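# Hang the fruit-filled plastic bag on the rail

## Task

Get the plastic bag hanging from the rail with both of its handles over it. The bag must not touch the table, and every piece of fruit must still be inside it.

## Robot and tools

Robot: two arms, left_arm on the +y side and right_arm on the -y side, each ending in a five-finger hand (left_arm has a left hand, the mirror of the right). Calibrated base positions in the scene frame are left_arm (-0.045, +0.374, +0.012) m and right_arm (-0.005, -0.330, +0.039) m. A post fixed to the floor stands behind the arms. Do not hit it.

Frames: everything uses the scene frame. Its origin is at table-top height, midway between the nominal bases, with +z up and +x pointing out over the table. Each hand has a hand point. It sits 0.05 m in front of the palm and 0.15 m from the wrist face along the fingers. Its +z runs along the straight fingers and its +y comes out of the palm. On the right hand, +x points across the palm away from the thumb; on the left hand, +x points toward the thumb. Straight fingertips end about 0.06-0.07 m past the point. A bracket on the little-finger side of the wrist can collide with things. Reported positions can be off by a few cm, and arms often rest 1-3 cm (up to 5 cm) below the commanded pose. That sag alone does not mean contact.

execute_actions(actions, cameras): actions is a list of actions. Each action is a list of up to 15 rows, one per 1/30 s step. If fewer rows are given, the last row is held until step 15. Every row has 28 numbers in [-1, 1], one list covering both arms. Left arm: dx, dy, dz, rx, ry, rz, little, ring, middle, index, thumb_bend, thumb_turn, force_limit, speed. Right arm: the same 14 in the same order.
- The six pose numbers are an offset, not a pose. They are measured along the scene axes from that arm's Hand target as it stood when the action began. Every row counts from that same start, not from the row before. Repeating an offset therefore moves the hand further.
- Scale: 1.0 = 0.6 m or 180 degrees. rx, ry, rz form one rotation vector, turned about the Hand target position. Send all six as 0 to leave an arm alone.
- Each step, the commanded orientation is clipped to 40 degrees from the measured one.
- Finger numbers are absolute targets: +1 open/straight, -1 curled. For thumb_turn, +1 puts the thumb beside the palm and -1 puts it opposite the fingers.
- force_limit: -1 means about 0 N, rising to 10 N at +1 (15 N for the two thumb motors).
- speed: -1 is nearly still, +0.48 and above is full (about 0.49 s for the whole travel). Use -0.94 or lower for gentle closing.
- Always resend a hand's last commanded eight numbers if it should stay unchanged. Before any row has been sent for a hand, use its hand_measured plus hand_force_limit and hand_speed.
- cameras: a list of names, ["all"], or []. An empty actions list returns all images by default.

move(target, speed, blend, blocking, cameras): target is one 28-number row or a list of up to 15 rows. The pose numbers are offsets from each arm's current Hand target, with the same scale and axes as above. Every row in the list counts from that same start. The hand numbers are sent on arrival at that row. Paths are straight and run at the same time, capped at 10 s in total.
- speed: m/s, from 0.002 to 4.3, default 0.25. Turns are limited to twice that in rad/s. Give one value, or one per target.
- blend: corner rounding in m. 0 means stop at each target.
- blocking=false returns after about 0.5 s while the move continues.
- The result adds a "move:" line: done, off_target, moving, held or fault, plus limits (paced = pose clipped; held = steps withheld).
- Moves do not avoid obstacles or the other arm. Faster moves stray more and hit harder.

wait(seconds): from 0 to 3600. It lets the scene run with no new command. stop(): brakes a running move.

zoom_image(camera, region): region is [x0, y0, x1, y1] in pixels of that camera's latest image, at most 504 by 504. Cameras: cam_head_left, cam_head_right, cam_high, cam_low, cam_left_wrist, cam_right_wrist, all 504x504.

show_instructions() shows the reference pages. finished_scene(scene=1) ends the scene irreversibly. The bag must stay hung without the robot holding it.

Results report, per arm:
- end_effector_position (m) and end_effector_quat_wxyz
- Hand target (the last commanded pose after clipping; the next offsets start from here)
- joint positions, velocities and torques
- hand_measured, hand_stopped_by and hand_load_n, each as six values in motor order. hand_stopped_by is one of moving, target, force, stalled or fault. hand_load_n is positive when the finger is pushed open; a load near 0 after gripping means the grip was lost.

If a hand rests short of its Hand target, send the remaining distance as an offset. To stop pressing against something, command a target back past the hand point.

Gripping: with the thumb turned in front of the palm, the hand holds objects about 0.035-0.065 m thick, or handles down to about 0.025 m. A thumb-tip to index-pad pinch can hold light items up to about 0.08 m thick. A finger locks at its target or at force_limit. To grip harder, raise force_limit and send a target more closed than hand_measured. To loosen, send a target more open than hand_measured.

Avoid:
- anything falling off the table or being left off it, which fails the task
- drops of even a few mm, releasing moving items, or slams
- hard pushes, or too much force on the fingers
- the two arms or hands pressing on each other; closing one hand on the other's fingers counts as this
- holding loads or pushing toward unreachable poses for long. Motors heat up: at 85 °C a MOTOR HOT line appears, and at 100 °C the arm goes limp for 30-60 s.

The joint limits and camera calibrations given with the scene apply.

Each tool is called after "Emit:" as name(argument=value, ...), one argument or row to a line, values as JSON.

Reference images:

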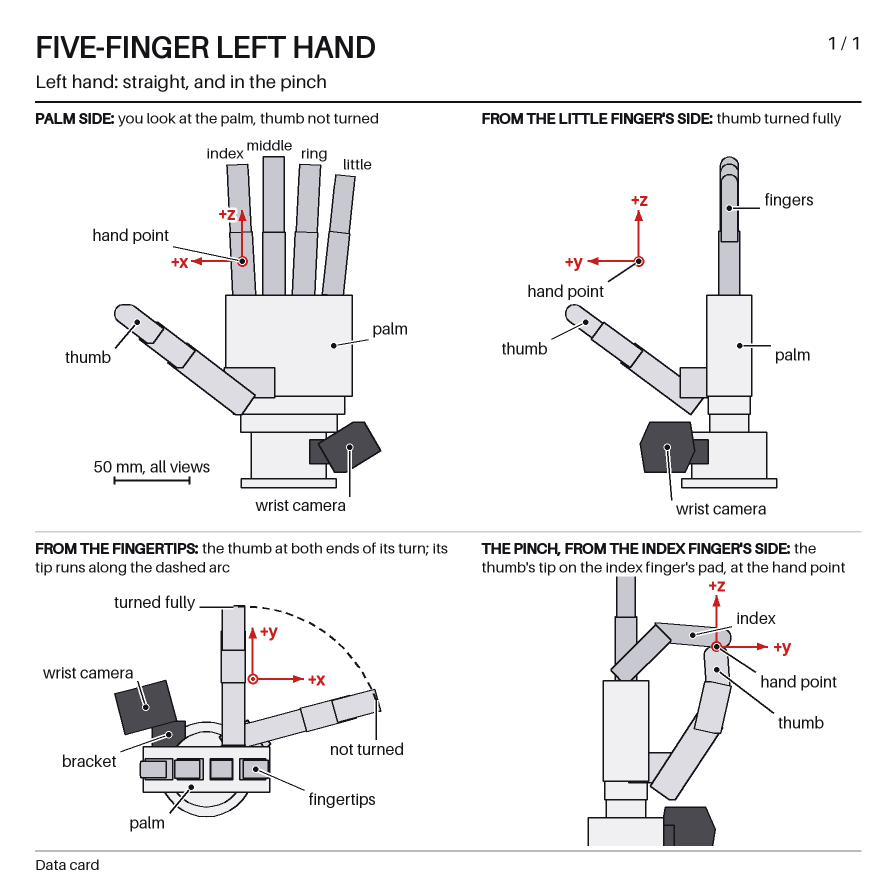

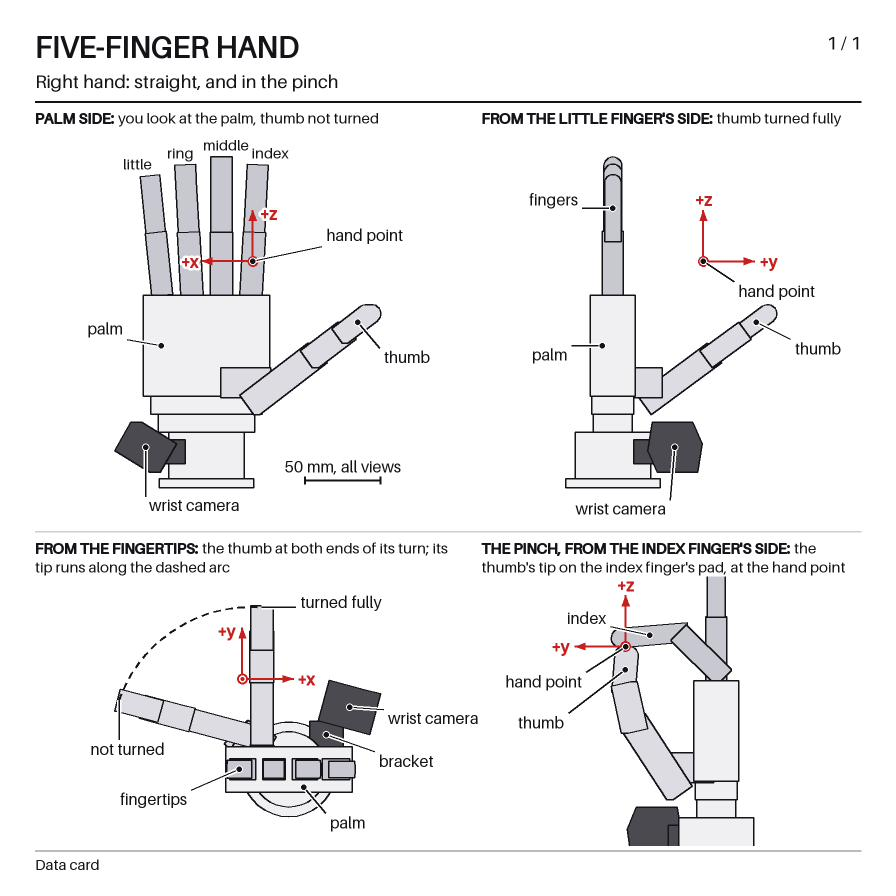

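## Session

Emit:
execute_actions(
  actions=[],
)

Scene clock: 0.00 s.
left_arm: end_effector_position=(+0.4245, +0.4917, +0.1232) hand_measured=(+1.000, +1.000, +1.000, +1.000, +1.000, +1.000) hand_load_n=(+0.0, +0.0, +0.0, +0.0, +0.0, +0.0) hand_stopped_by=(target, target, target, target, target, target) hand_force_limit=0.00 hand_speed=-0.80 end_effector_quat_wxyz=(+0.104, +0.708, -0.682, -0.153) | right_arm: end_effector_position=(+0.5607, -0.0151, +0.2510) hand_measured=(+1.000, +1.000, +1.000, +1.000, +1.000, +1.000) hand_load_n=(+0.0, +0.0, +0.0, +0.0, +0.0, +0.0) hand_stopped_by=(target, target, target, target, target, target) hand_force_limit=0.00 hand_speed=-0.80 end_effector_quat_wxyz=(+0.439, -0.360, +0.758, +0.319)
Joint positions: left_arm=[0.237 2.072 1.841 -1.684 -0.142 0.169] | right_arm=[0.198 1.722 1.173 -0.047 -0.752 1.321]
Joint velocities: within noise
Joint torques (N m): no reading
Heat: left arm: hottest shoulder 39 °C; right arm: hottest waist 36 °C.
Hand target: left_arm +0.4298, +0.4929, +0.1271; +0.097, +0.709, -0.683, -0.148 | right_arm +0.5667, -0.0137, +0.2665; +0.453, -0.364, +0.750, +0.316

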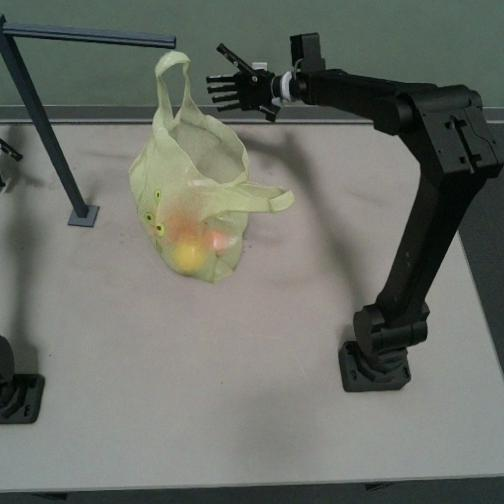

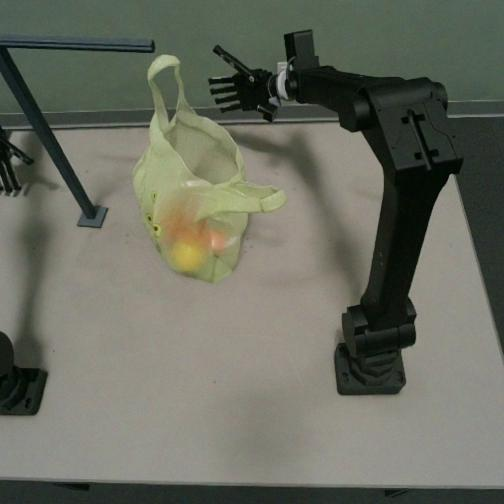

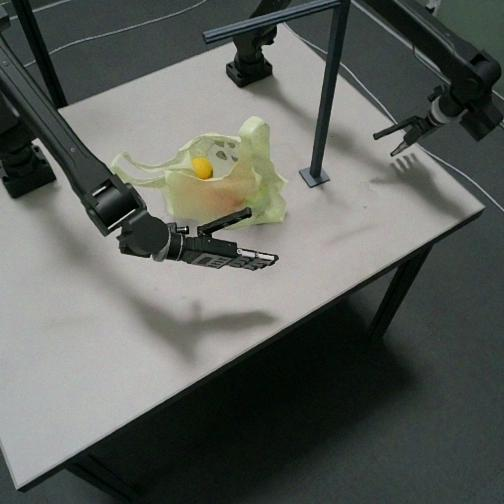

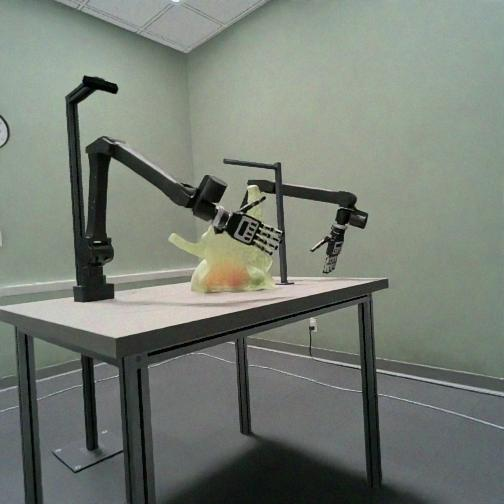

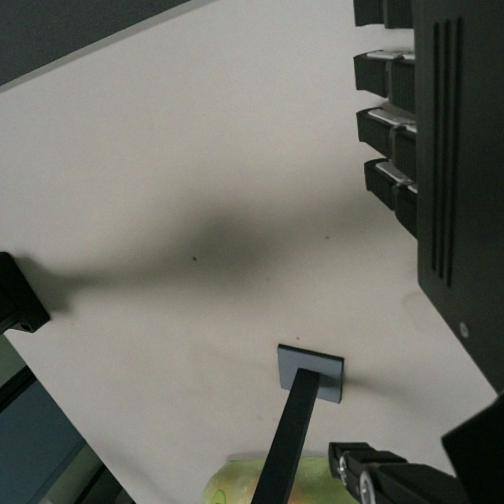

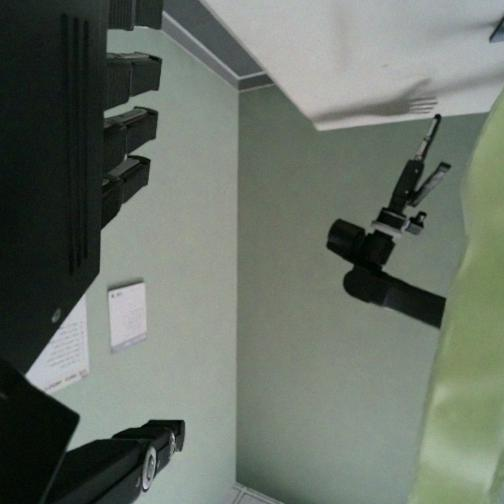

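Emit:
zoom_image(
  camera="cam_head_left",
  region=[60, 10, 320, 290],
)

Emit:
zoom_image(
  camera="cam_high",
  region=[90, 0, 360, 270],
)

Emit:
zoom_image(
  camera="cam_low",
  region=[150, 130, 390, 310],
)

Emit:
zoom_image(
  camera="cam_head_right",
  region=[60, 10, 320, 290],
)

Scaled by 1.800 from the camera's image (finer frame: 720x720).

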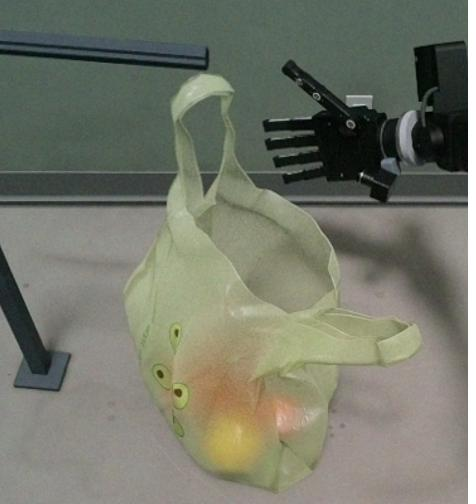

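Scaled by 1.867 from the camera's image (finer frame: 720x720).

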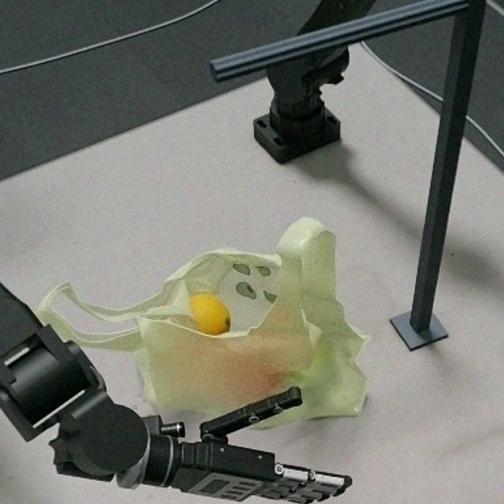

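Scaled by 2.100 from the camera's image (finer frame: 720x720).

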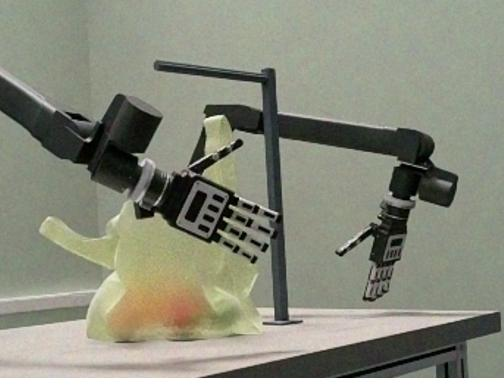

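Scaled by 1.800 from the camera's image (finer frame: 720x720).

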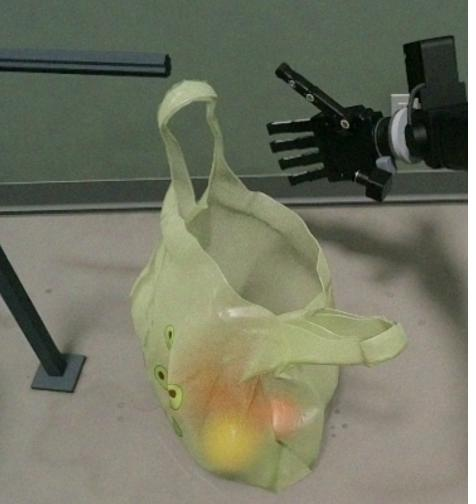

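Emit:
move(
  target=[
    [0,0,0,0,0,0,1,1,1,1,1,1,0,-0.8, 0,0,0.389,0,0,0,-1,-1,1,1,1,1,0,0],
    [0,0,0,0,0,0,1,1,1,1,1,1,0,-0.8, -0.303,0.011,0.389,0.0805,-0.1119,-0.0322,-1,-1,1,1,1,1,0,0],
  ],
  speed=0.15,
  blend=0.05,
  cameras=["all"],
)

Scene clock: 7.37 s.
left_arm: end_effector_position=(+0.4245, +0.4917, +0.1232) hand_measured=(+1.000, +1.000, +1.000, +1.000, +1.000, +1.000) hand_load_n=(+0.0, +0.0, +0.0, +0.0, +0.0, +0.0) hand_stopped_by=(target, target, target, target, target, target) hand_force_limit=0.00 hand_speed=-0.80 end_effector_quat_wxyz=(+0.104, +0.708, -0.682, -0.153) | right_arm: end_effector_position=(+0.3910, -0.0081, +0.4923) hand_measured=(-1.000, -1.000, +1.000, +1.000, +1.000, +1.000) hand_load_n=(+0.0, +0.0, +0.0, +0.0, +0.0, +0.0) hand_stopped_by=(target, target, target, target, target, target) hand_force_limit=0.00 hand_speed=0.00 end_effector_quat_wxyz=(+0.626, -0.317, +0.641, +0.312)
Joint positions: left_arm=[0.237 2.072 1.841 -1.684 -0.142 0.169] | right_arm=[0.354 1.074 0.896 0.153 -0.541 1.561]
Joint torques (N m): left_arm=[-0.21 -16.79 9.72 -0.77 -0.23 -0.09] | right_arm=[1.14 -8.94 9.4 3.3 0.07 0.01]
Heat: left arm: hottest shoulder 39 °C; right arm: hottest waist 36 °C.
Hand target: left_arm +0.4298, +0.4929, +0.1271; +0.097, +0.709, -0.683, -0.148 | right_arm +0.3849, -0.0071, +0.4998; +0.634, -0.316, +0.631, +0.316
Off the commanded pose: left_arm 0.007 m, 1 deg | right_arm 0.010 m, 2 deg.
move: done
cam_right_wrist: T_world_to_cam=[[-0.76445, 0.57403, -0.29345, 0.44596], [-0.51546, -0.27084, 0.81299, -0.20361], [0.38721, 0.77275, 0.50293, -0.2787]] pos_world=[0.34388, -0.09577, 0.43657]

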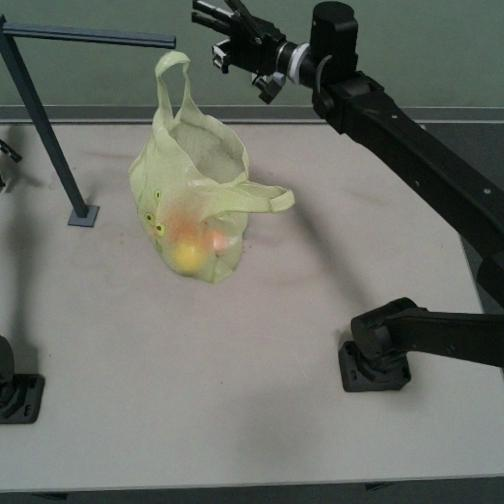

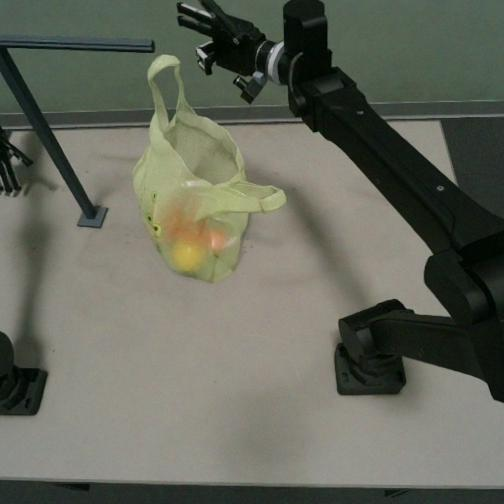

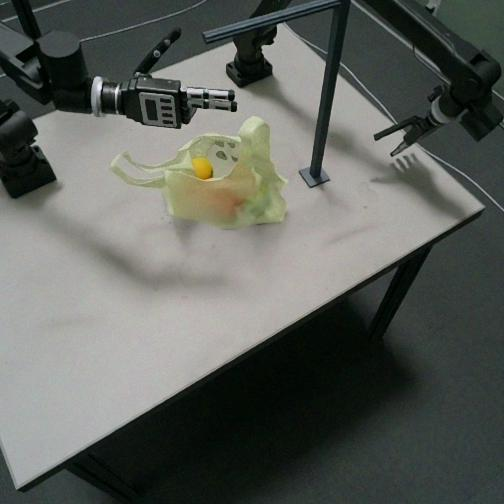

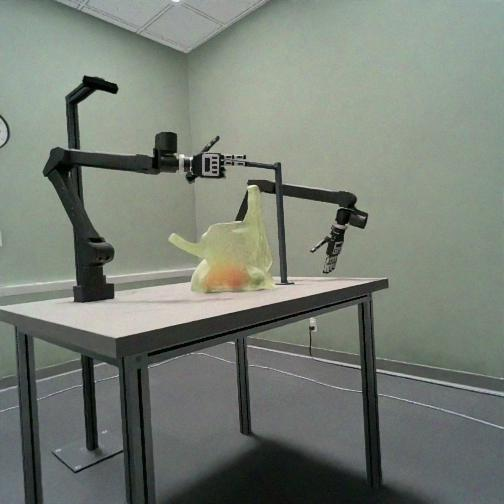

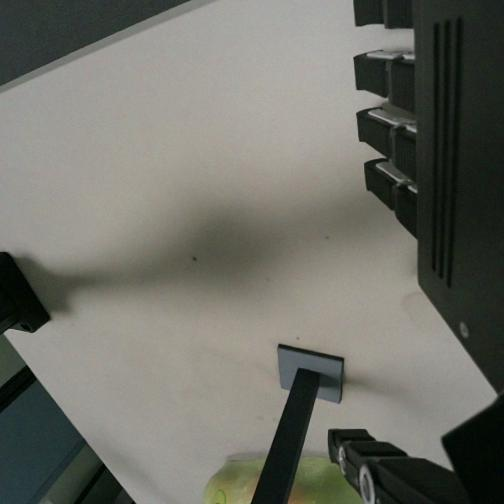

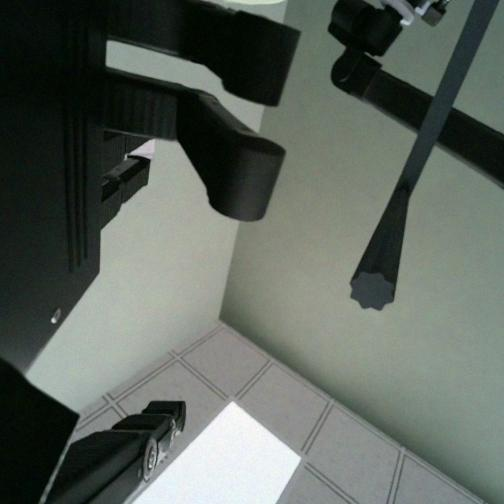

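Emit:
zoom_image(
  camera="cam_head_left",
  region=[140, 0, 320, 110],
)

Emit:
zoom_image(
  camera="cam_high",
  region=[90, 20, 330, 260],
)

Emit:
zoom_image(
  camera="cam_low",
  region=[150, 110, 330, 300],
)

Scaled by 2.800 from the camera's image (finer frame: 720x720).

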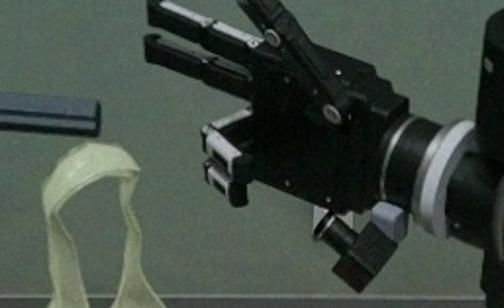

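Scaled by 2.100 from the camera's image (finer frame: 720x720).

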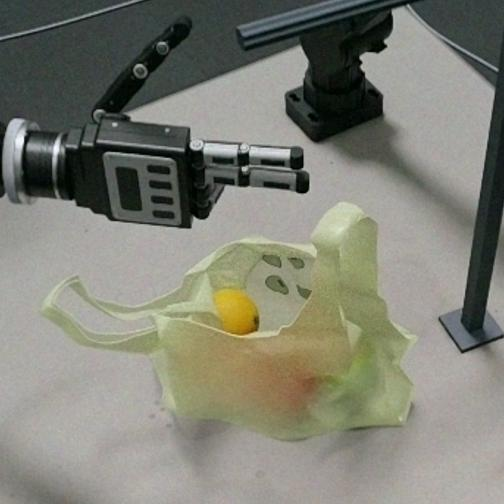

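Scaled by 2.653 from the camera's image (finer frame: 720x720).

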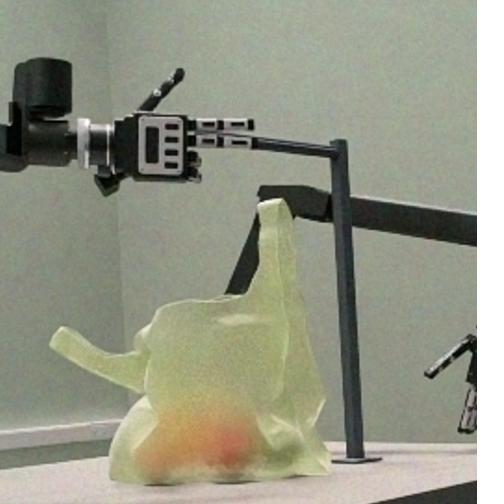

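Emit:
move(
  target=[0,0,0,0,0,0,1,1,1,1,1,1,0,-0.8, -0.04,0.01,-0.225,0,0,0,-1,-1,1,1,1,1,0,0],
  speed=0.12,
  cameras=["cam_head_left","cam_head_right","cam_high","cam_low","cam_right_wrist"],
)

Emit:
zoom_image(
  camera="cam_head_left",
  region=[100, 0, 320, 220],
)

Emit:
zoom_image(
  camera="cam_high",
  region=[90, 20, 330, 260],
)

Emit:
zoom_image(
  camera="cam_low",
  region=[150, 110, 330, 300],
)

Scene clock: 9.83 s.
left_arm: end_effector_position=(+0.4245, +0.4917, +0.1232) hand_measured=(+1.000, +1.000, +1.000, +1.000, +1.000, +1.000) hand_load_n=(+0.0, +0.0, +0.0, +0.0, +0.0, +0.0) hand_stopped_by=(target, target, target, target, target, target) hand_force_limit=0.00 hand_speed=-0.80 end_effector_quat_wxyz=(+0.104, +0.708, -0.682, -0.153) | right_arm: end_effector_position=(+0.3632, -0.0048, +0.3641) hand_measured=(-1.000, -1.000, +1.000, +1.000, +1.000, +1.000) hand_load_n=(+0.0, +0.0, +0.0, +0.0, +0.0, +0.0) hand_stopped_by=(target, target, target, target, target, target) hand_force_limit=0.00 hand_speed=0.00 end_effector_quat_wxyz=(+0.632, -0.316, +0.636, +0.311)
Joint positions: left_arm=[0.237 2.072 1.841 -1.684 -0.142 0.169] | right_arm=[0.396 1.158 0.583 0.566 -0.496 1.562]
Joint torques (N m): left_arm=[-0.21 -16.85 9.7 -0.79 -0.23 -0.09] | right_arm=[1.32 -7.24 8.38 3.3 0.08 0.02]
Heat: left arm: hottest shoulder 39 °C; right arm: hottest waist 36 °C.
Hand target: left_arm +0.4298, +0.4929, +0.1271; +0.097, +0.709, -0.683, -0.148 | right_arm +0.3610, -0.0012, +0.3651; +0.635, -0.316, +0.631, +0.316
Off the commanded pose: left_arm 0.007 m, 1 deg | right_arm 0.004 m, 1 deg.
move: done
cam_right_wrist: T_world_to_cam=[[-0.7584, 0.57814, -0.30098, 0.38571], [-0.52794, -0.27406, 0.80385, -0.10491], [0.38225, 0.76854, 0.51307, -0.20789]] pos_world=[0.3166, -0.09197, 0.30708]

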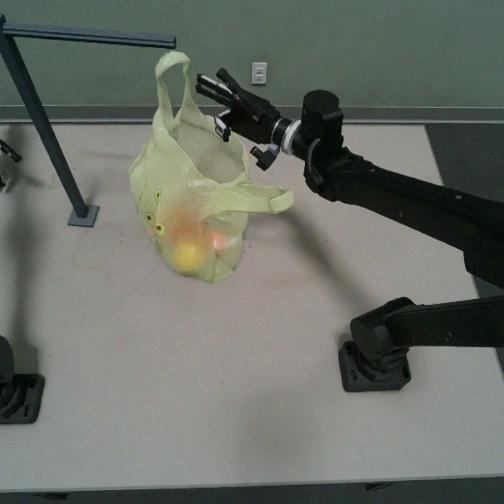

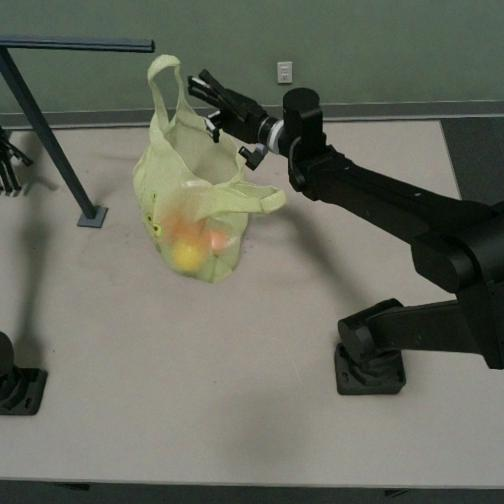

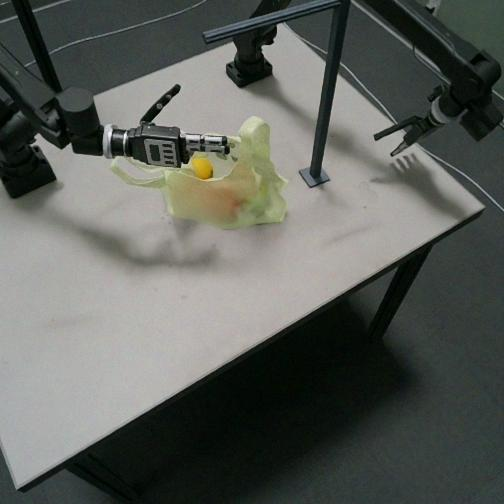

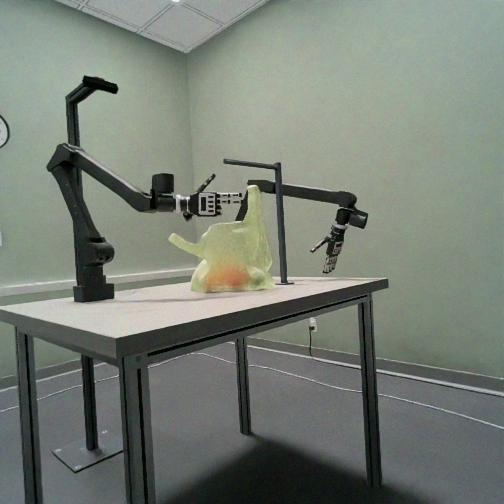

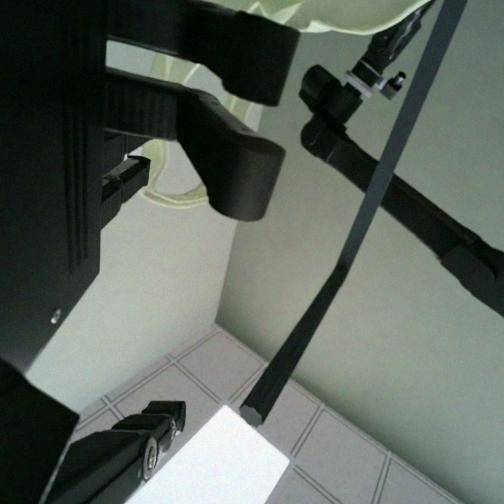

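Scaled by 2.291 from the camera's image (finer frame: 720x720).

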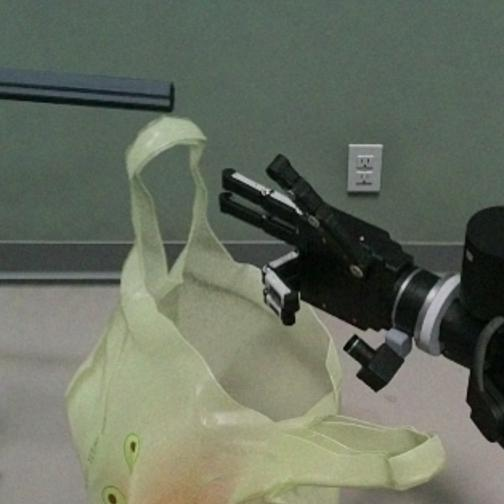

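Scaled by 2.100 from the camera's image (finer frame: 720x720).

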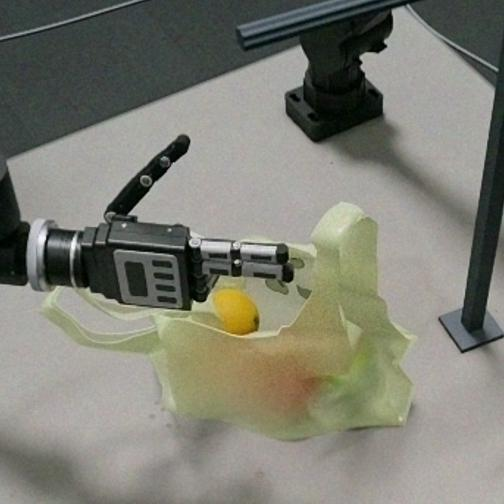

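Scaled by 2.653 from the camera's image (finer frame: 720x720).

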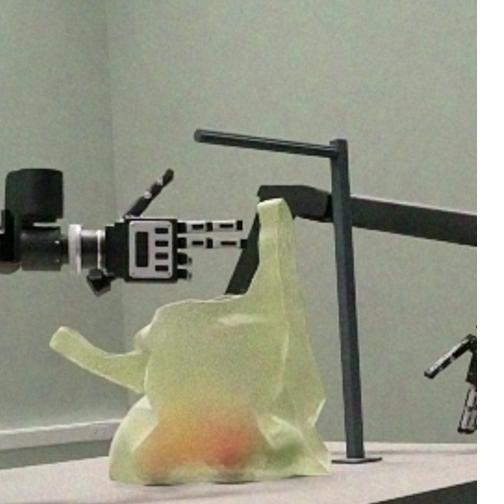

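Emit:
move(
  target=[0,0,0,0,0,0,1,1,1,1,1,1,0,-0.8, 0.05,0.0667,-0.025,0,0,0,-1,-1,1,1,1,1,0,0],
  speed=0.06,
  cameras=["cam_head_left","cam_head_right","cam_high","cam_low","cam_right_wrist"],
)

Emit:
zoom_image(
  camera="cam_head_left",
  region=[100, 0, 320, 220],
)

Emit:
zoom_image(
  camera="cam_high",
  region=[90, 20, 330, 260],
)

Emit:
zoom_image(
  camera="cam_low",
  region=[150, 110, 330, 300],
)

Scene clock: 11.63 s.
left_arm: end_effector_position=(+0.4245, +0.4917, +0.1232) hand_measured=(+1.000, +1.000, +1.000, +1.000, +1.000, +1.000) hand_load_n=(+0.0, +0.0, +0.0, +0.0, +0.0, +0.0) hand_stopped_by=(target, target, target, target, target, target) hand_force_limit=0.00 hand_speed=-0.80 end_effector_quat_wxyz=(+0.104, +0.708, -0.682, -0.153) | right_arm: end_effector_position=(+0.3816, +0.0285, +0.3228) hand_measured=(-1.000, -1.000, +1.000, +1.000, +1.000, +1.000) hand_load_n=(+0.0, +0.0, +0.5, +0.0, -0.5, +0.0) hand_stopped_by=(target, target, target, target, target, target) hand_force_limit=0.00 hand_speed=0.00 end_effector_quat_wxyz=(+0.614, -0.317, +0.653, +0.310)
Joint positions: left_arm=[0.237 2.072 1.841 -1.684 -0.142 0.169] | right_arm=[0.459 1.314 0.611 0.645 -0.433 1.562]
Joint torques (N m): left_arm=[-0.26 -16.85 9.69 -0.79 -0.22 -0.1] | right_arm=[1.32 -8.41 12.48 3.37 0.05 0.02]
Heat: left arm: hottest shoulder 39 °C; right arm: hottest waist 36 °C.
Hand target: left_arm +0.4298, +0.4929, +0.1271; +0.097, +0.709, -0.683, -0.148 | right_arm +0.3908, +0.0389, +0.3498; +0.634, -0.316, +0.631, +0.316
Off the commanded pose: left_arm 0.007 m, 1 deg | right_arm 0.031 m, 4 deg.
move: off_target (right_arm)
cam_right_wrist: T_world_to_cam=[[-0.77164, 0.57059, -0.28107, 0.36679], [-0.49178, -0.25495, 0.83256, -0.07661], [0.40339, 0.78066, 0.47733, -0.21611]] pos_world=[0.33253, -0.06011, 0.27003]

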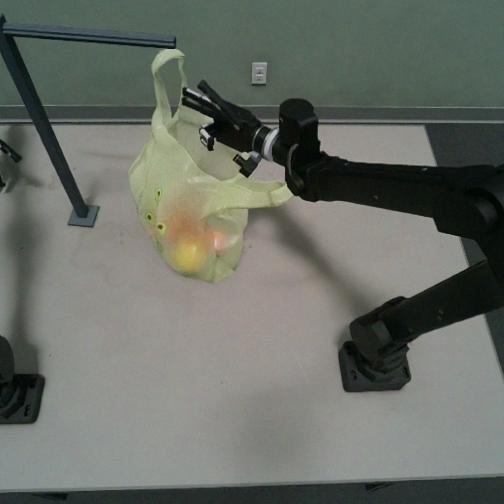

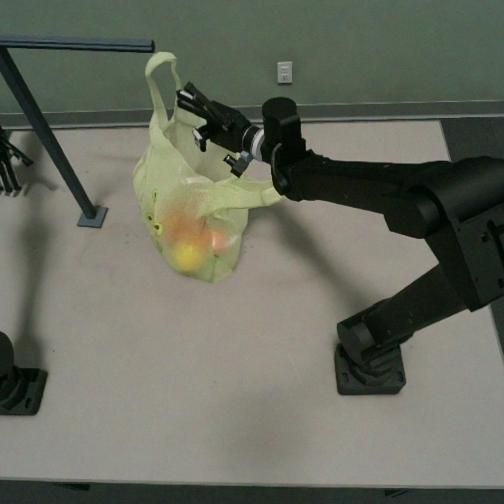

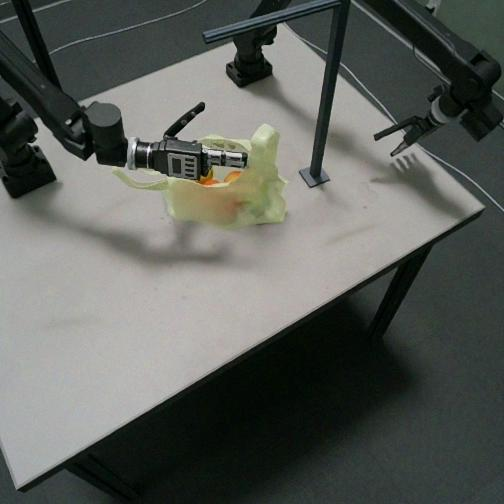

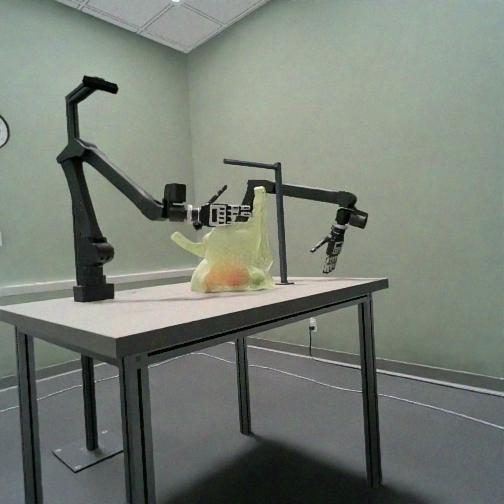

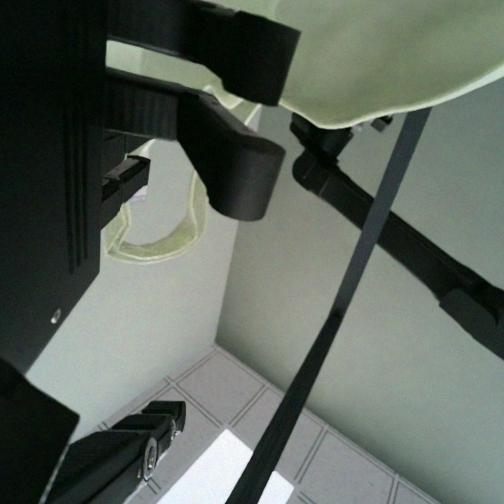

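Scaled by 2.291 from the camera's image (finer frame: 720x720).

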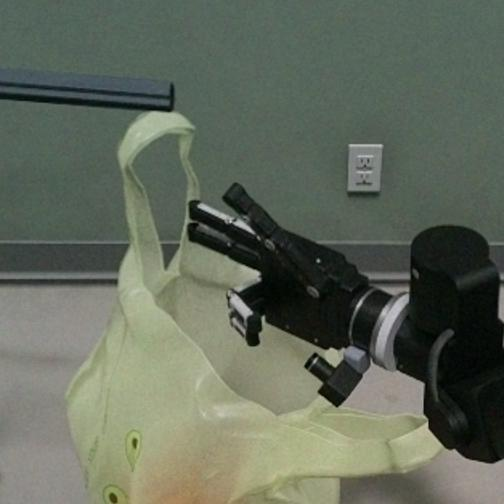

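Scaled by 2.100 from the camera's image (finer frame: 720x720).

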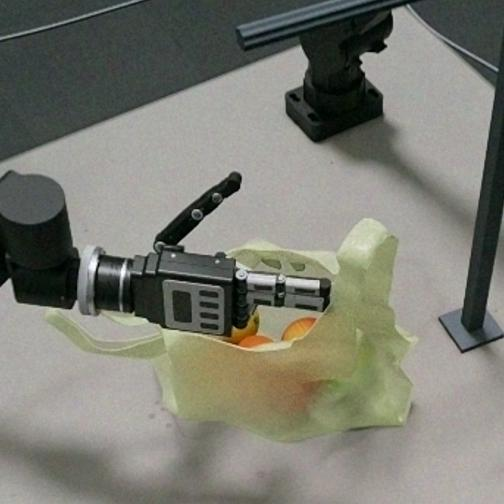

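Scaled by 2.653 from the camera's image (finer frame: 720x720).

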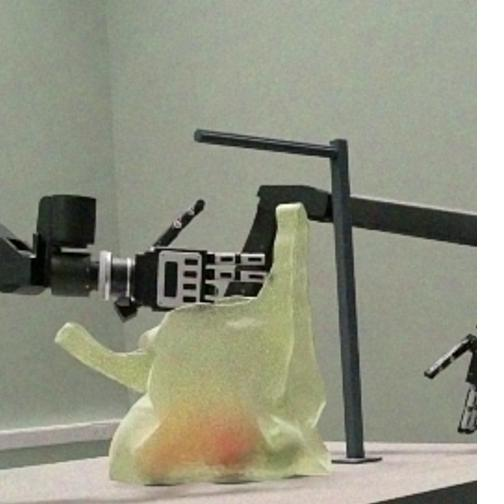

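Emit:
move(
  target=[0,0,0,0,0,0,1,1,1,1,1,1,0,-0.8, 0.0667,0.075,0.03,0,0,0,-1,-1,1,1,1,1,0,0],
  speed=0.06,
  cameras=["cam_head_left","cam_head_right","cam_high","cam_low","cam_right_wrist"],
)

Emit:
zoom_image(
  camera="cam_head_left",
  region=[100, 0, 320, 220],
)

Emit:
zoom_image(
  camera="cam_high",
  region=[90, 20, 330, 260],
)

Emit:
zoom_image(
  camera="cam_low",
  region=[150, 110, 330, 300],
)

Scene clock: 13.53 s.
left_arm: end_effector_position=(+0.4245, +0.4917, +0.1232) hand_measured=(+1.000, +1.000, +1.000, +1.000, +1.000, +1.000) hand_load_n=(+0.0, +0.0, +0.0, +0.0, +0.0, +0.0) hand_stopped_by=(target, target, target, target, target, target) hand_force_limit=0.00 hand_speed=-0.80 end_effector_quat_wxyz=(+0.104, +0.708, -0.682, -0.153) | right_arm: end_effector_position=(+0.4222, +0.0725, +0.3500) hand_measured=(-1.000, -1.000, +1.000, +1.000, +1.000, +1.000) hand_load_n=(+0.0, +0.0, +0.0, +0.0, +0.0, -0.5) hand_stopped_by=(target, target, target, target, target, target) hand_force_limit=0.00 hand_speed=0.00 end_effector_quat_wxyz=(+0.628, -0.317, +0.639, +0.310)
Joint positions: left_arm=[0.237 2.072 1.841 -1.684 -0.142 0.169] | right_arm=[0.507 1.428 0.783 0.626 -0.385 1.562]
Joint torques (N m): left_arm=[-0.26 -16.85 9.7 -0.79 -0.23 -0.08] | right_arm=[1.32 -10.05 12.92 1.77 0.08 0.02]
Heat: left arm: hottest shoulder 39 °C; right arm: hottest waist 36 °C.
Hand target: left_arm +0.4298, +0.4929, +0.1271; +0.097, +0.709, -0.683, -0.148 | right_arm +0.4308, +0.0840, +0.3680; +0.635, -0.316, +0.631, +0.316
Off the commanded pose: left_arm 0.007 m, 1 deg | right_arm 0.023 m, 1 deg.
move: off_target (right_arm)
cam_right_wrist: T_world_to_cam=[[-0.76112, 0.576, -0.29819, 0.38191], [-0.5211, -0.2693, 0.80989, -0.04664], [0.38619, 0.77182, 0.50513, -0.28175]] pos_world=[0.37519, -0.01508, 0.29397]

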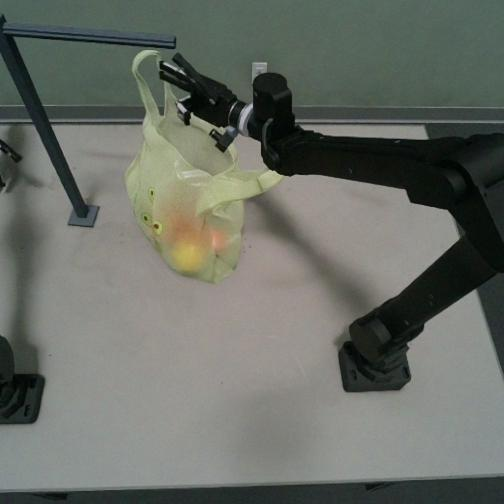

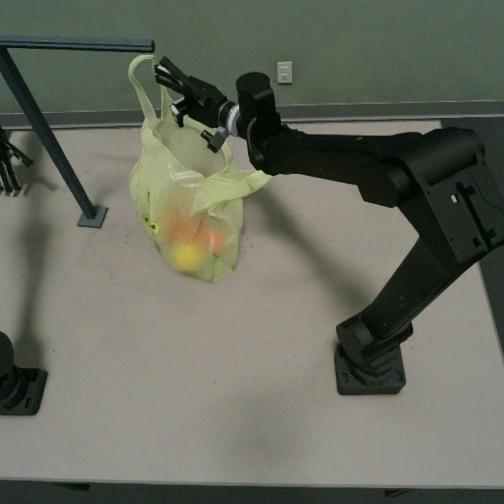

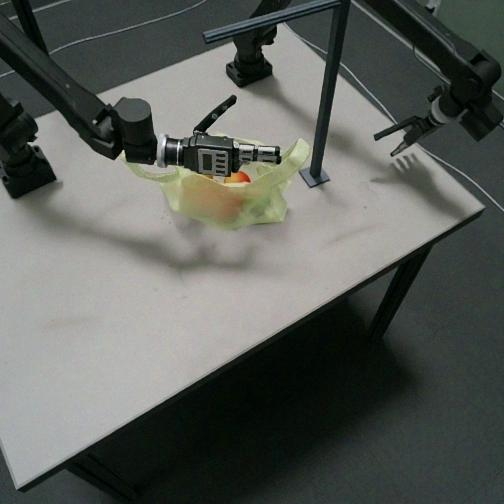

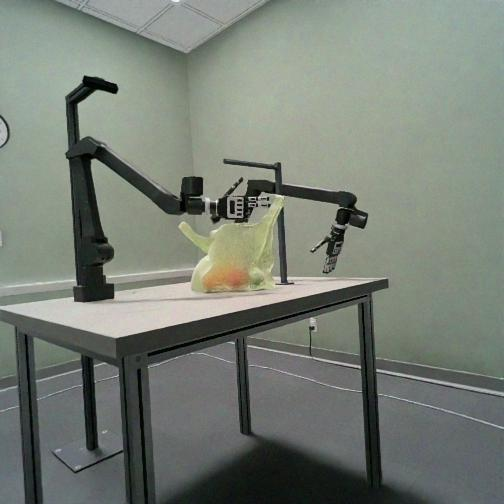

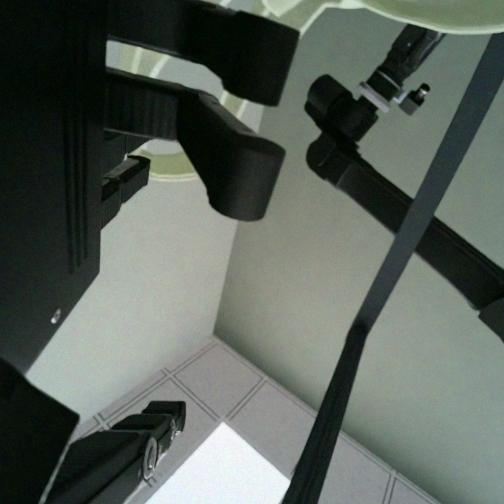

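Scaled by 2.291 from the camera's image (finer frame: 720x720).

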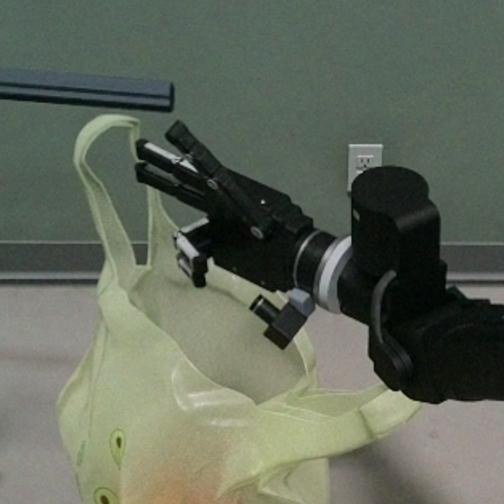

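Scaled by 2.100 from the camera's image (finer frame: 720x720).

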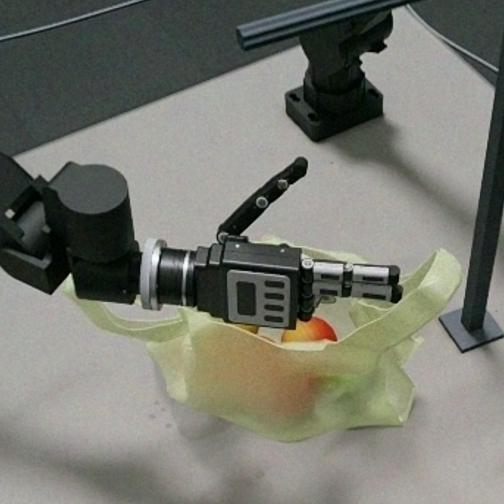

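Scaled by 2.653 from the camera's image (finer frame: 720x720).

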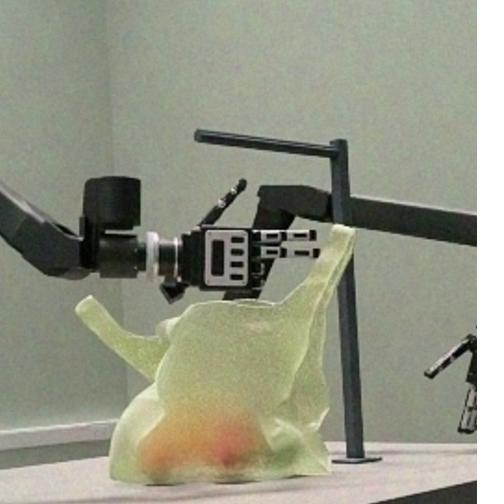

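Emit:
move(
  target=[
    [0,0,0,0,0,0,1,1,1,1,1,1,0,-0.8, -0.08,-0.107,-0.01,0,0,0,-1,-1,1,1,1,1,0,0],
    [0,0,0,0,0,0,1,1,1,1,1,1,0,-0.8, -0.11,-0.084,-0.01,0,0,0,-1,-1,1,1,1,1,0,0],
  ],
  speed=0.1,
  cameras=["cam_head_left","cam_head_right","cam_high","cam_low","cam_right_wrist"],
)

Emit:
zoom_image(
  camera="cam_head_left",
  region=[100, 0, 320, 220],
)

Emit:
zoom_image(
  camera="cam_high",
  region=[90, 20, 330, 260],
)

Emit:
zoom_image(
  camera="cam_right_wrist",
  region=[50, 0, 350, 300],
)

Scene clock: 15.77 s.
left_arm: end_effector_position=(+0.4245, +0.4917, +0.1232) hand_measured=(+1.000, +1.000, +1.000, +1.000, +1.000, +1.000) hand_load_n=(+0.0, +0.0, +0.0, +0.0, +0.0, +0.0) hand_stopped_by=(target, target, target, target, target, target) hand_force_limit=0.00 hand_speed=-0.80 end_effector_quat_wxyz=(+0.104, +0.708, -0.682, -0.153) | right_arm: end_effector_position=(+0.3698, +0.0336, +0.3582) hand_measured=(-1.000, -1.000, +1.000, +1.000, +1.000, +1.000) hand_load_n=(+0.0, +0.0, +0.0, +0.0, +0.0, +0.0) hand_stopped_by=(target, target, target, target, target, target) hand_force_limit=0.00 hand_speed=0.00 end_effector_quat_wxyz=(+0.635, -0.318, +0.631, +0.312)
Joint positions: left_arm=[0.237 2.072 1.841 -1.684 -0.142 0.169] | right_arm=[0.486 1.249 0.626 0.626 -0.41 1.562]
Joint torques (N m): left_arm=[-0.26 -16.85 9.69 -0.79 -0.23 -0.09] | right_arm=[1.03 -9.99 7.91 1.95 0.08 0.01]
Heat: left arm: hottest shoulder 39 °C; right arm: hottest waist 36 °C.
Hand target: left_arm +0.4298, +0.4929, +0.1271; +0.097, +0.709, -0.683, -0.148 | right_arm +0.3649, +0.0335, +0.3620; +0.635, -0.316, +0.631, +0.316
Off the commanded pose: left_arm 0.007 m, 1 deg | right_arm 0.006 m, 1 deg.
move: done
cam_right_wrist: T_world_to_cam=[[-0.75783, 0.57617, -0.30613, 0.36843], [-0.53521, -0.28063, 0.79674, -0.08074], [0.37315, 0.76764, 0.52104, -0.23642]] pos_world=[0.32422, -0.05346, 0.3003]

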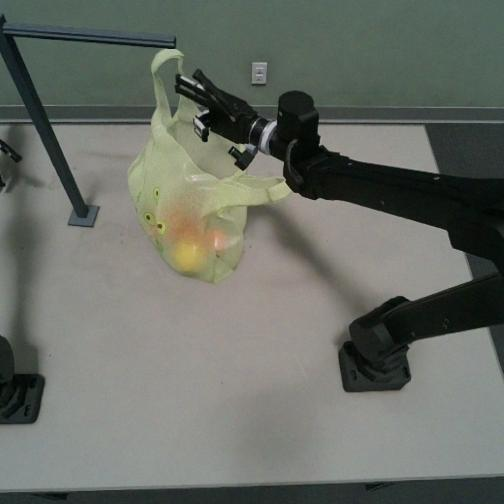

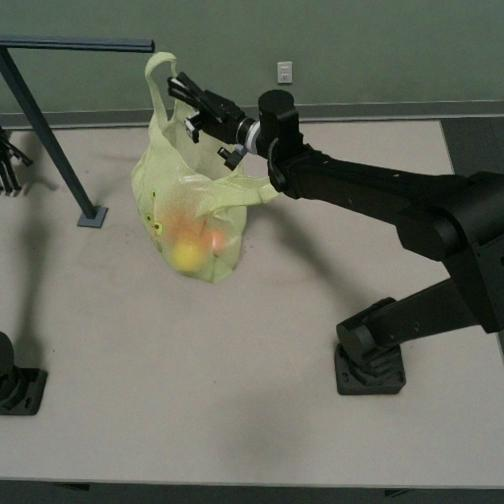

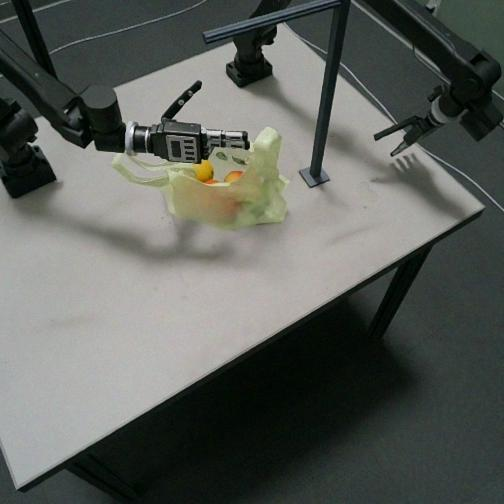

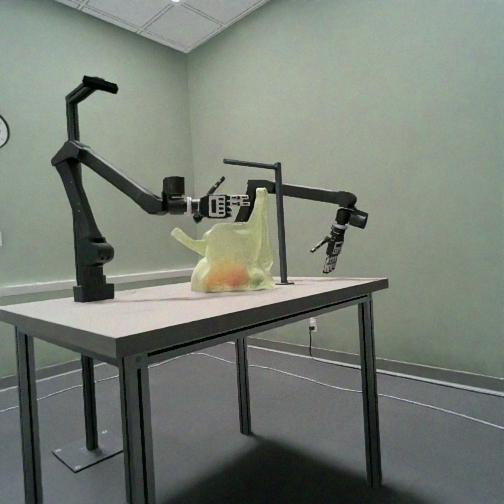

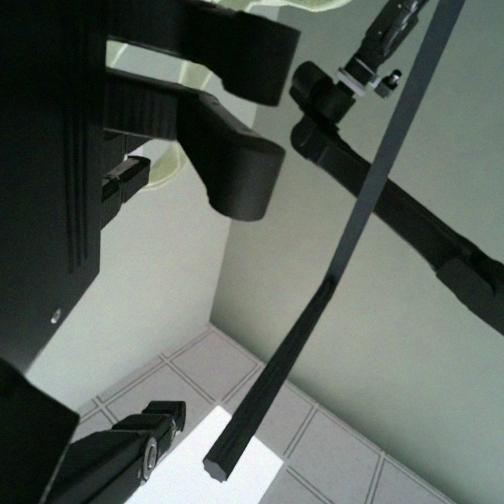

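Scaled by 2.291 from the camera's image (finer frame: 720x720).

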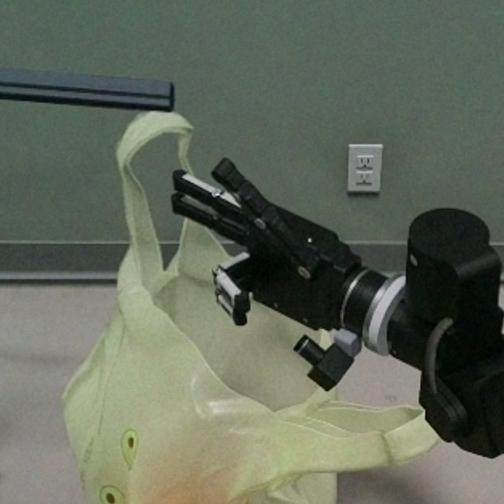

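Scaled by 2.100 from the camera's image (finer frame: 720x720).

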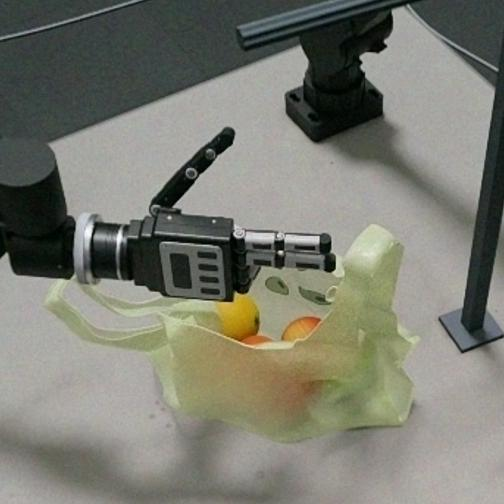

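Scaled by 1.680 from the camera's image (finer frame: 720x720).

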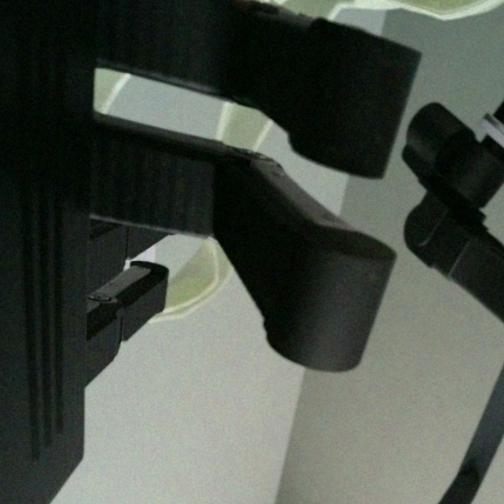

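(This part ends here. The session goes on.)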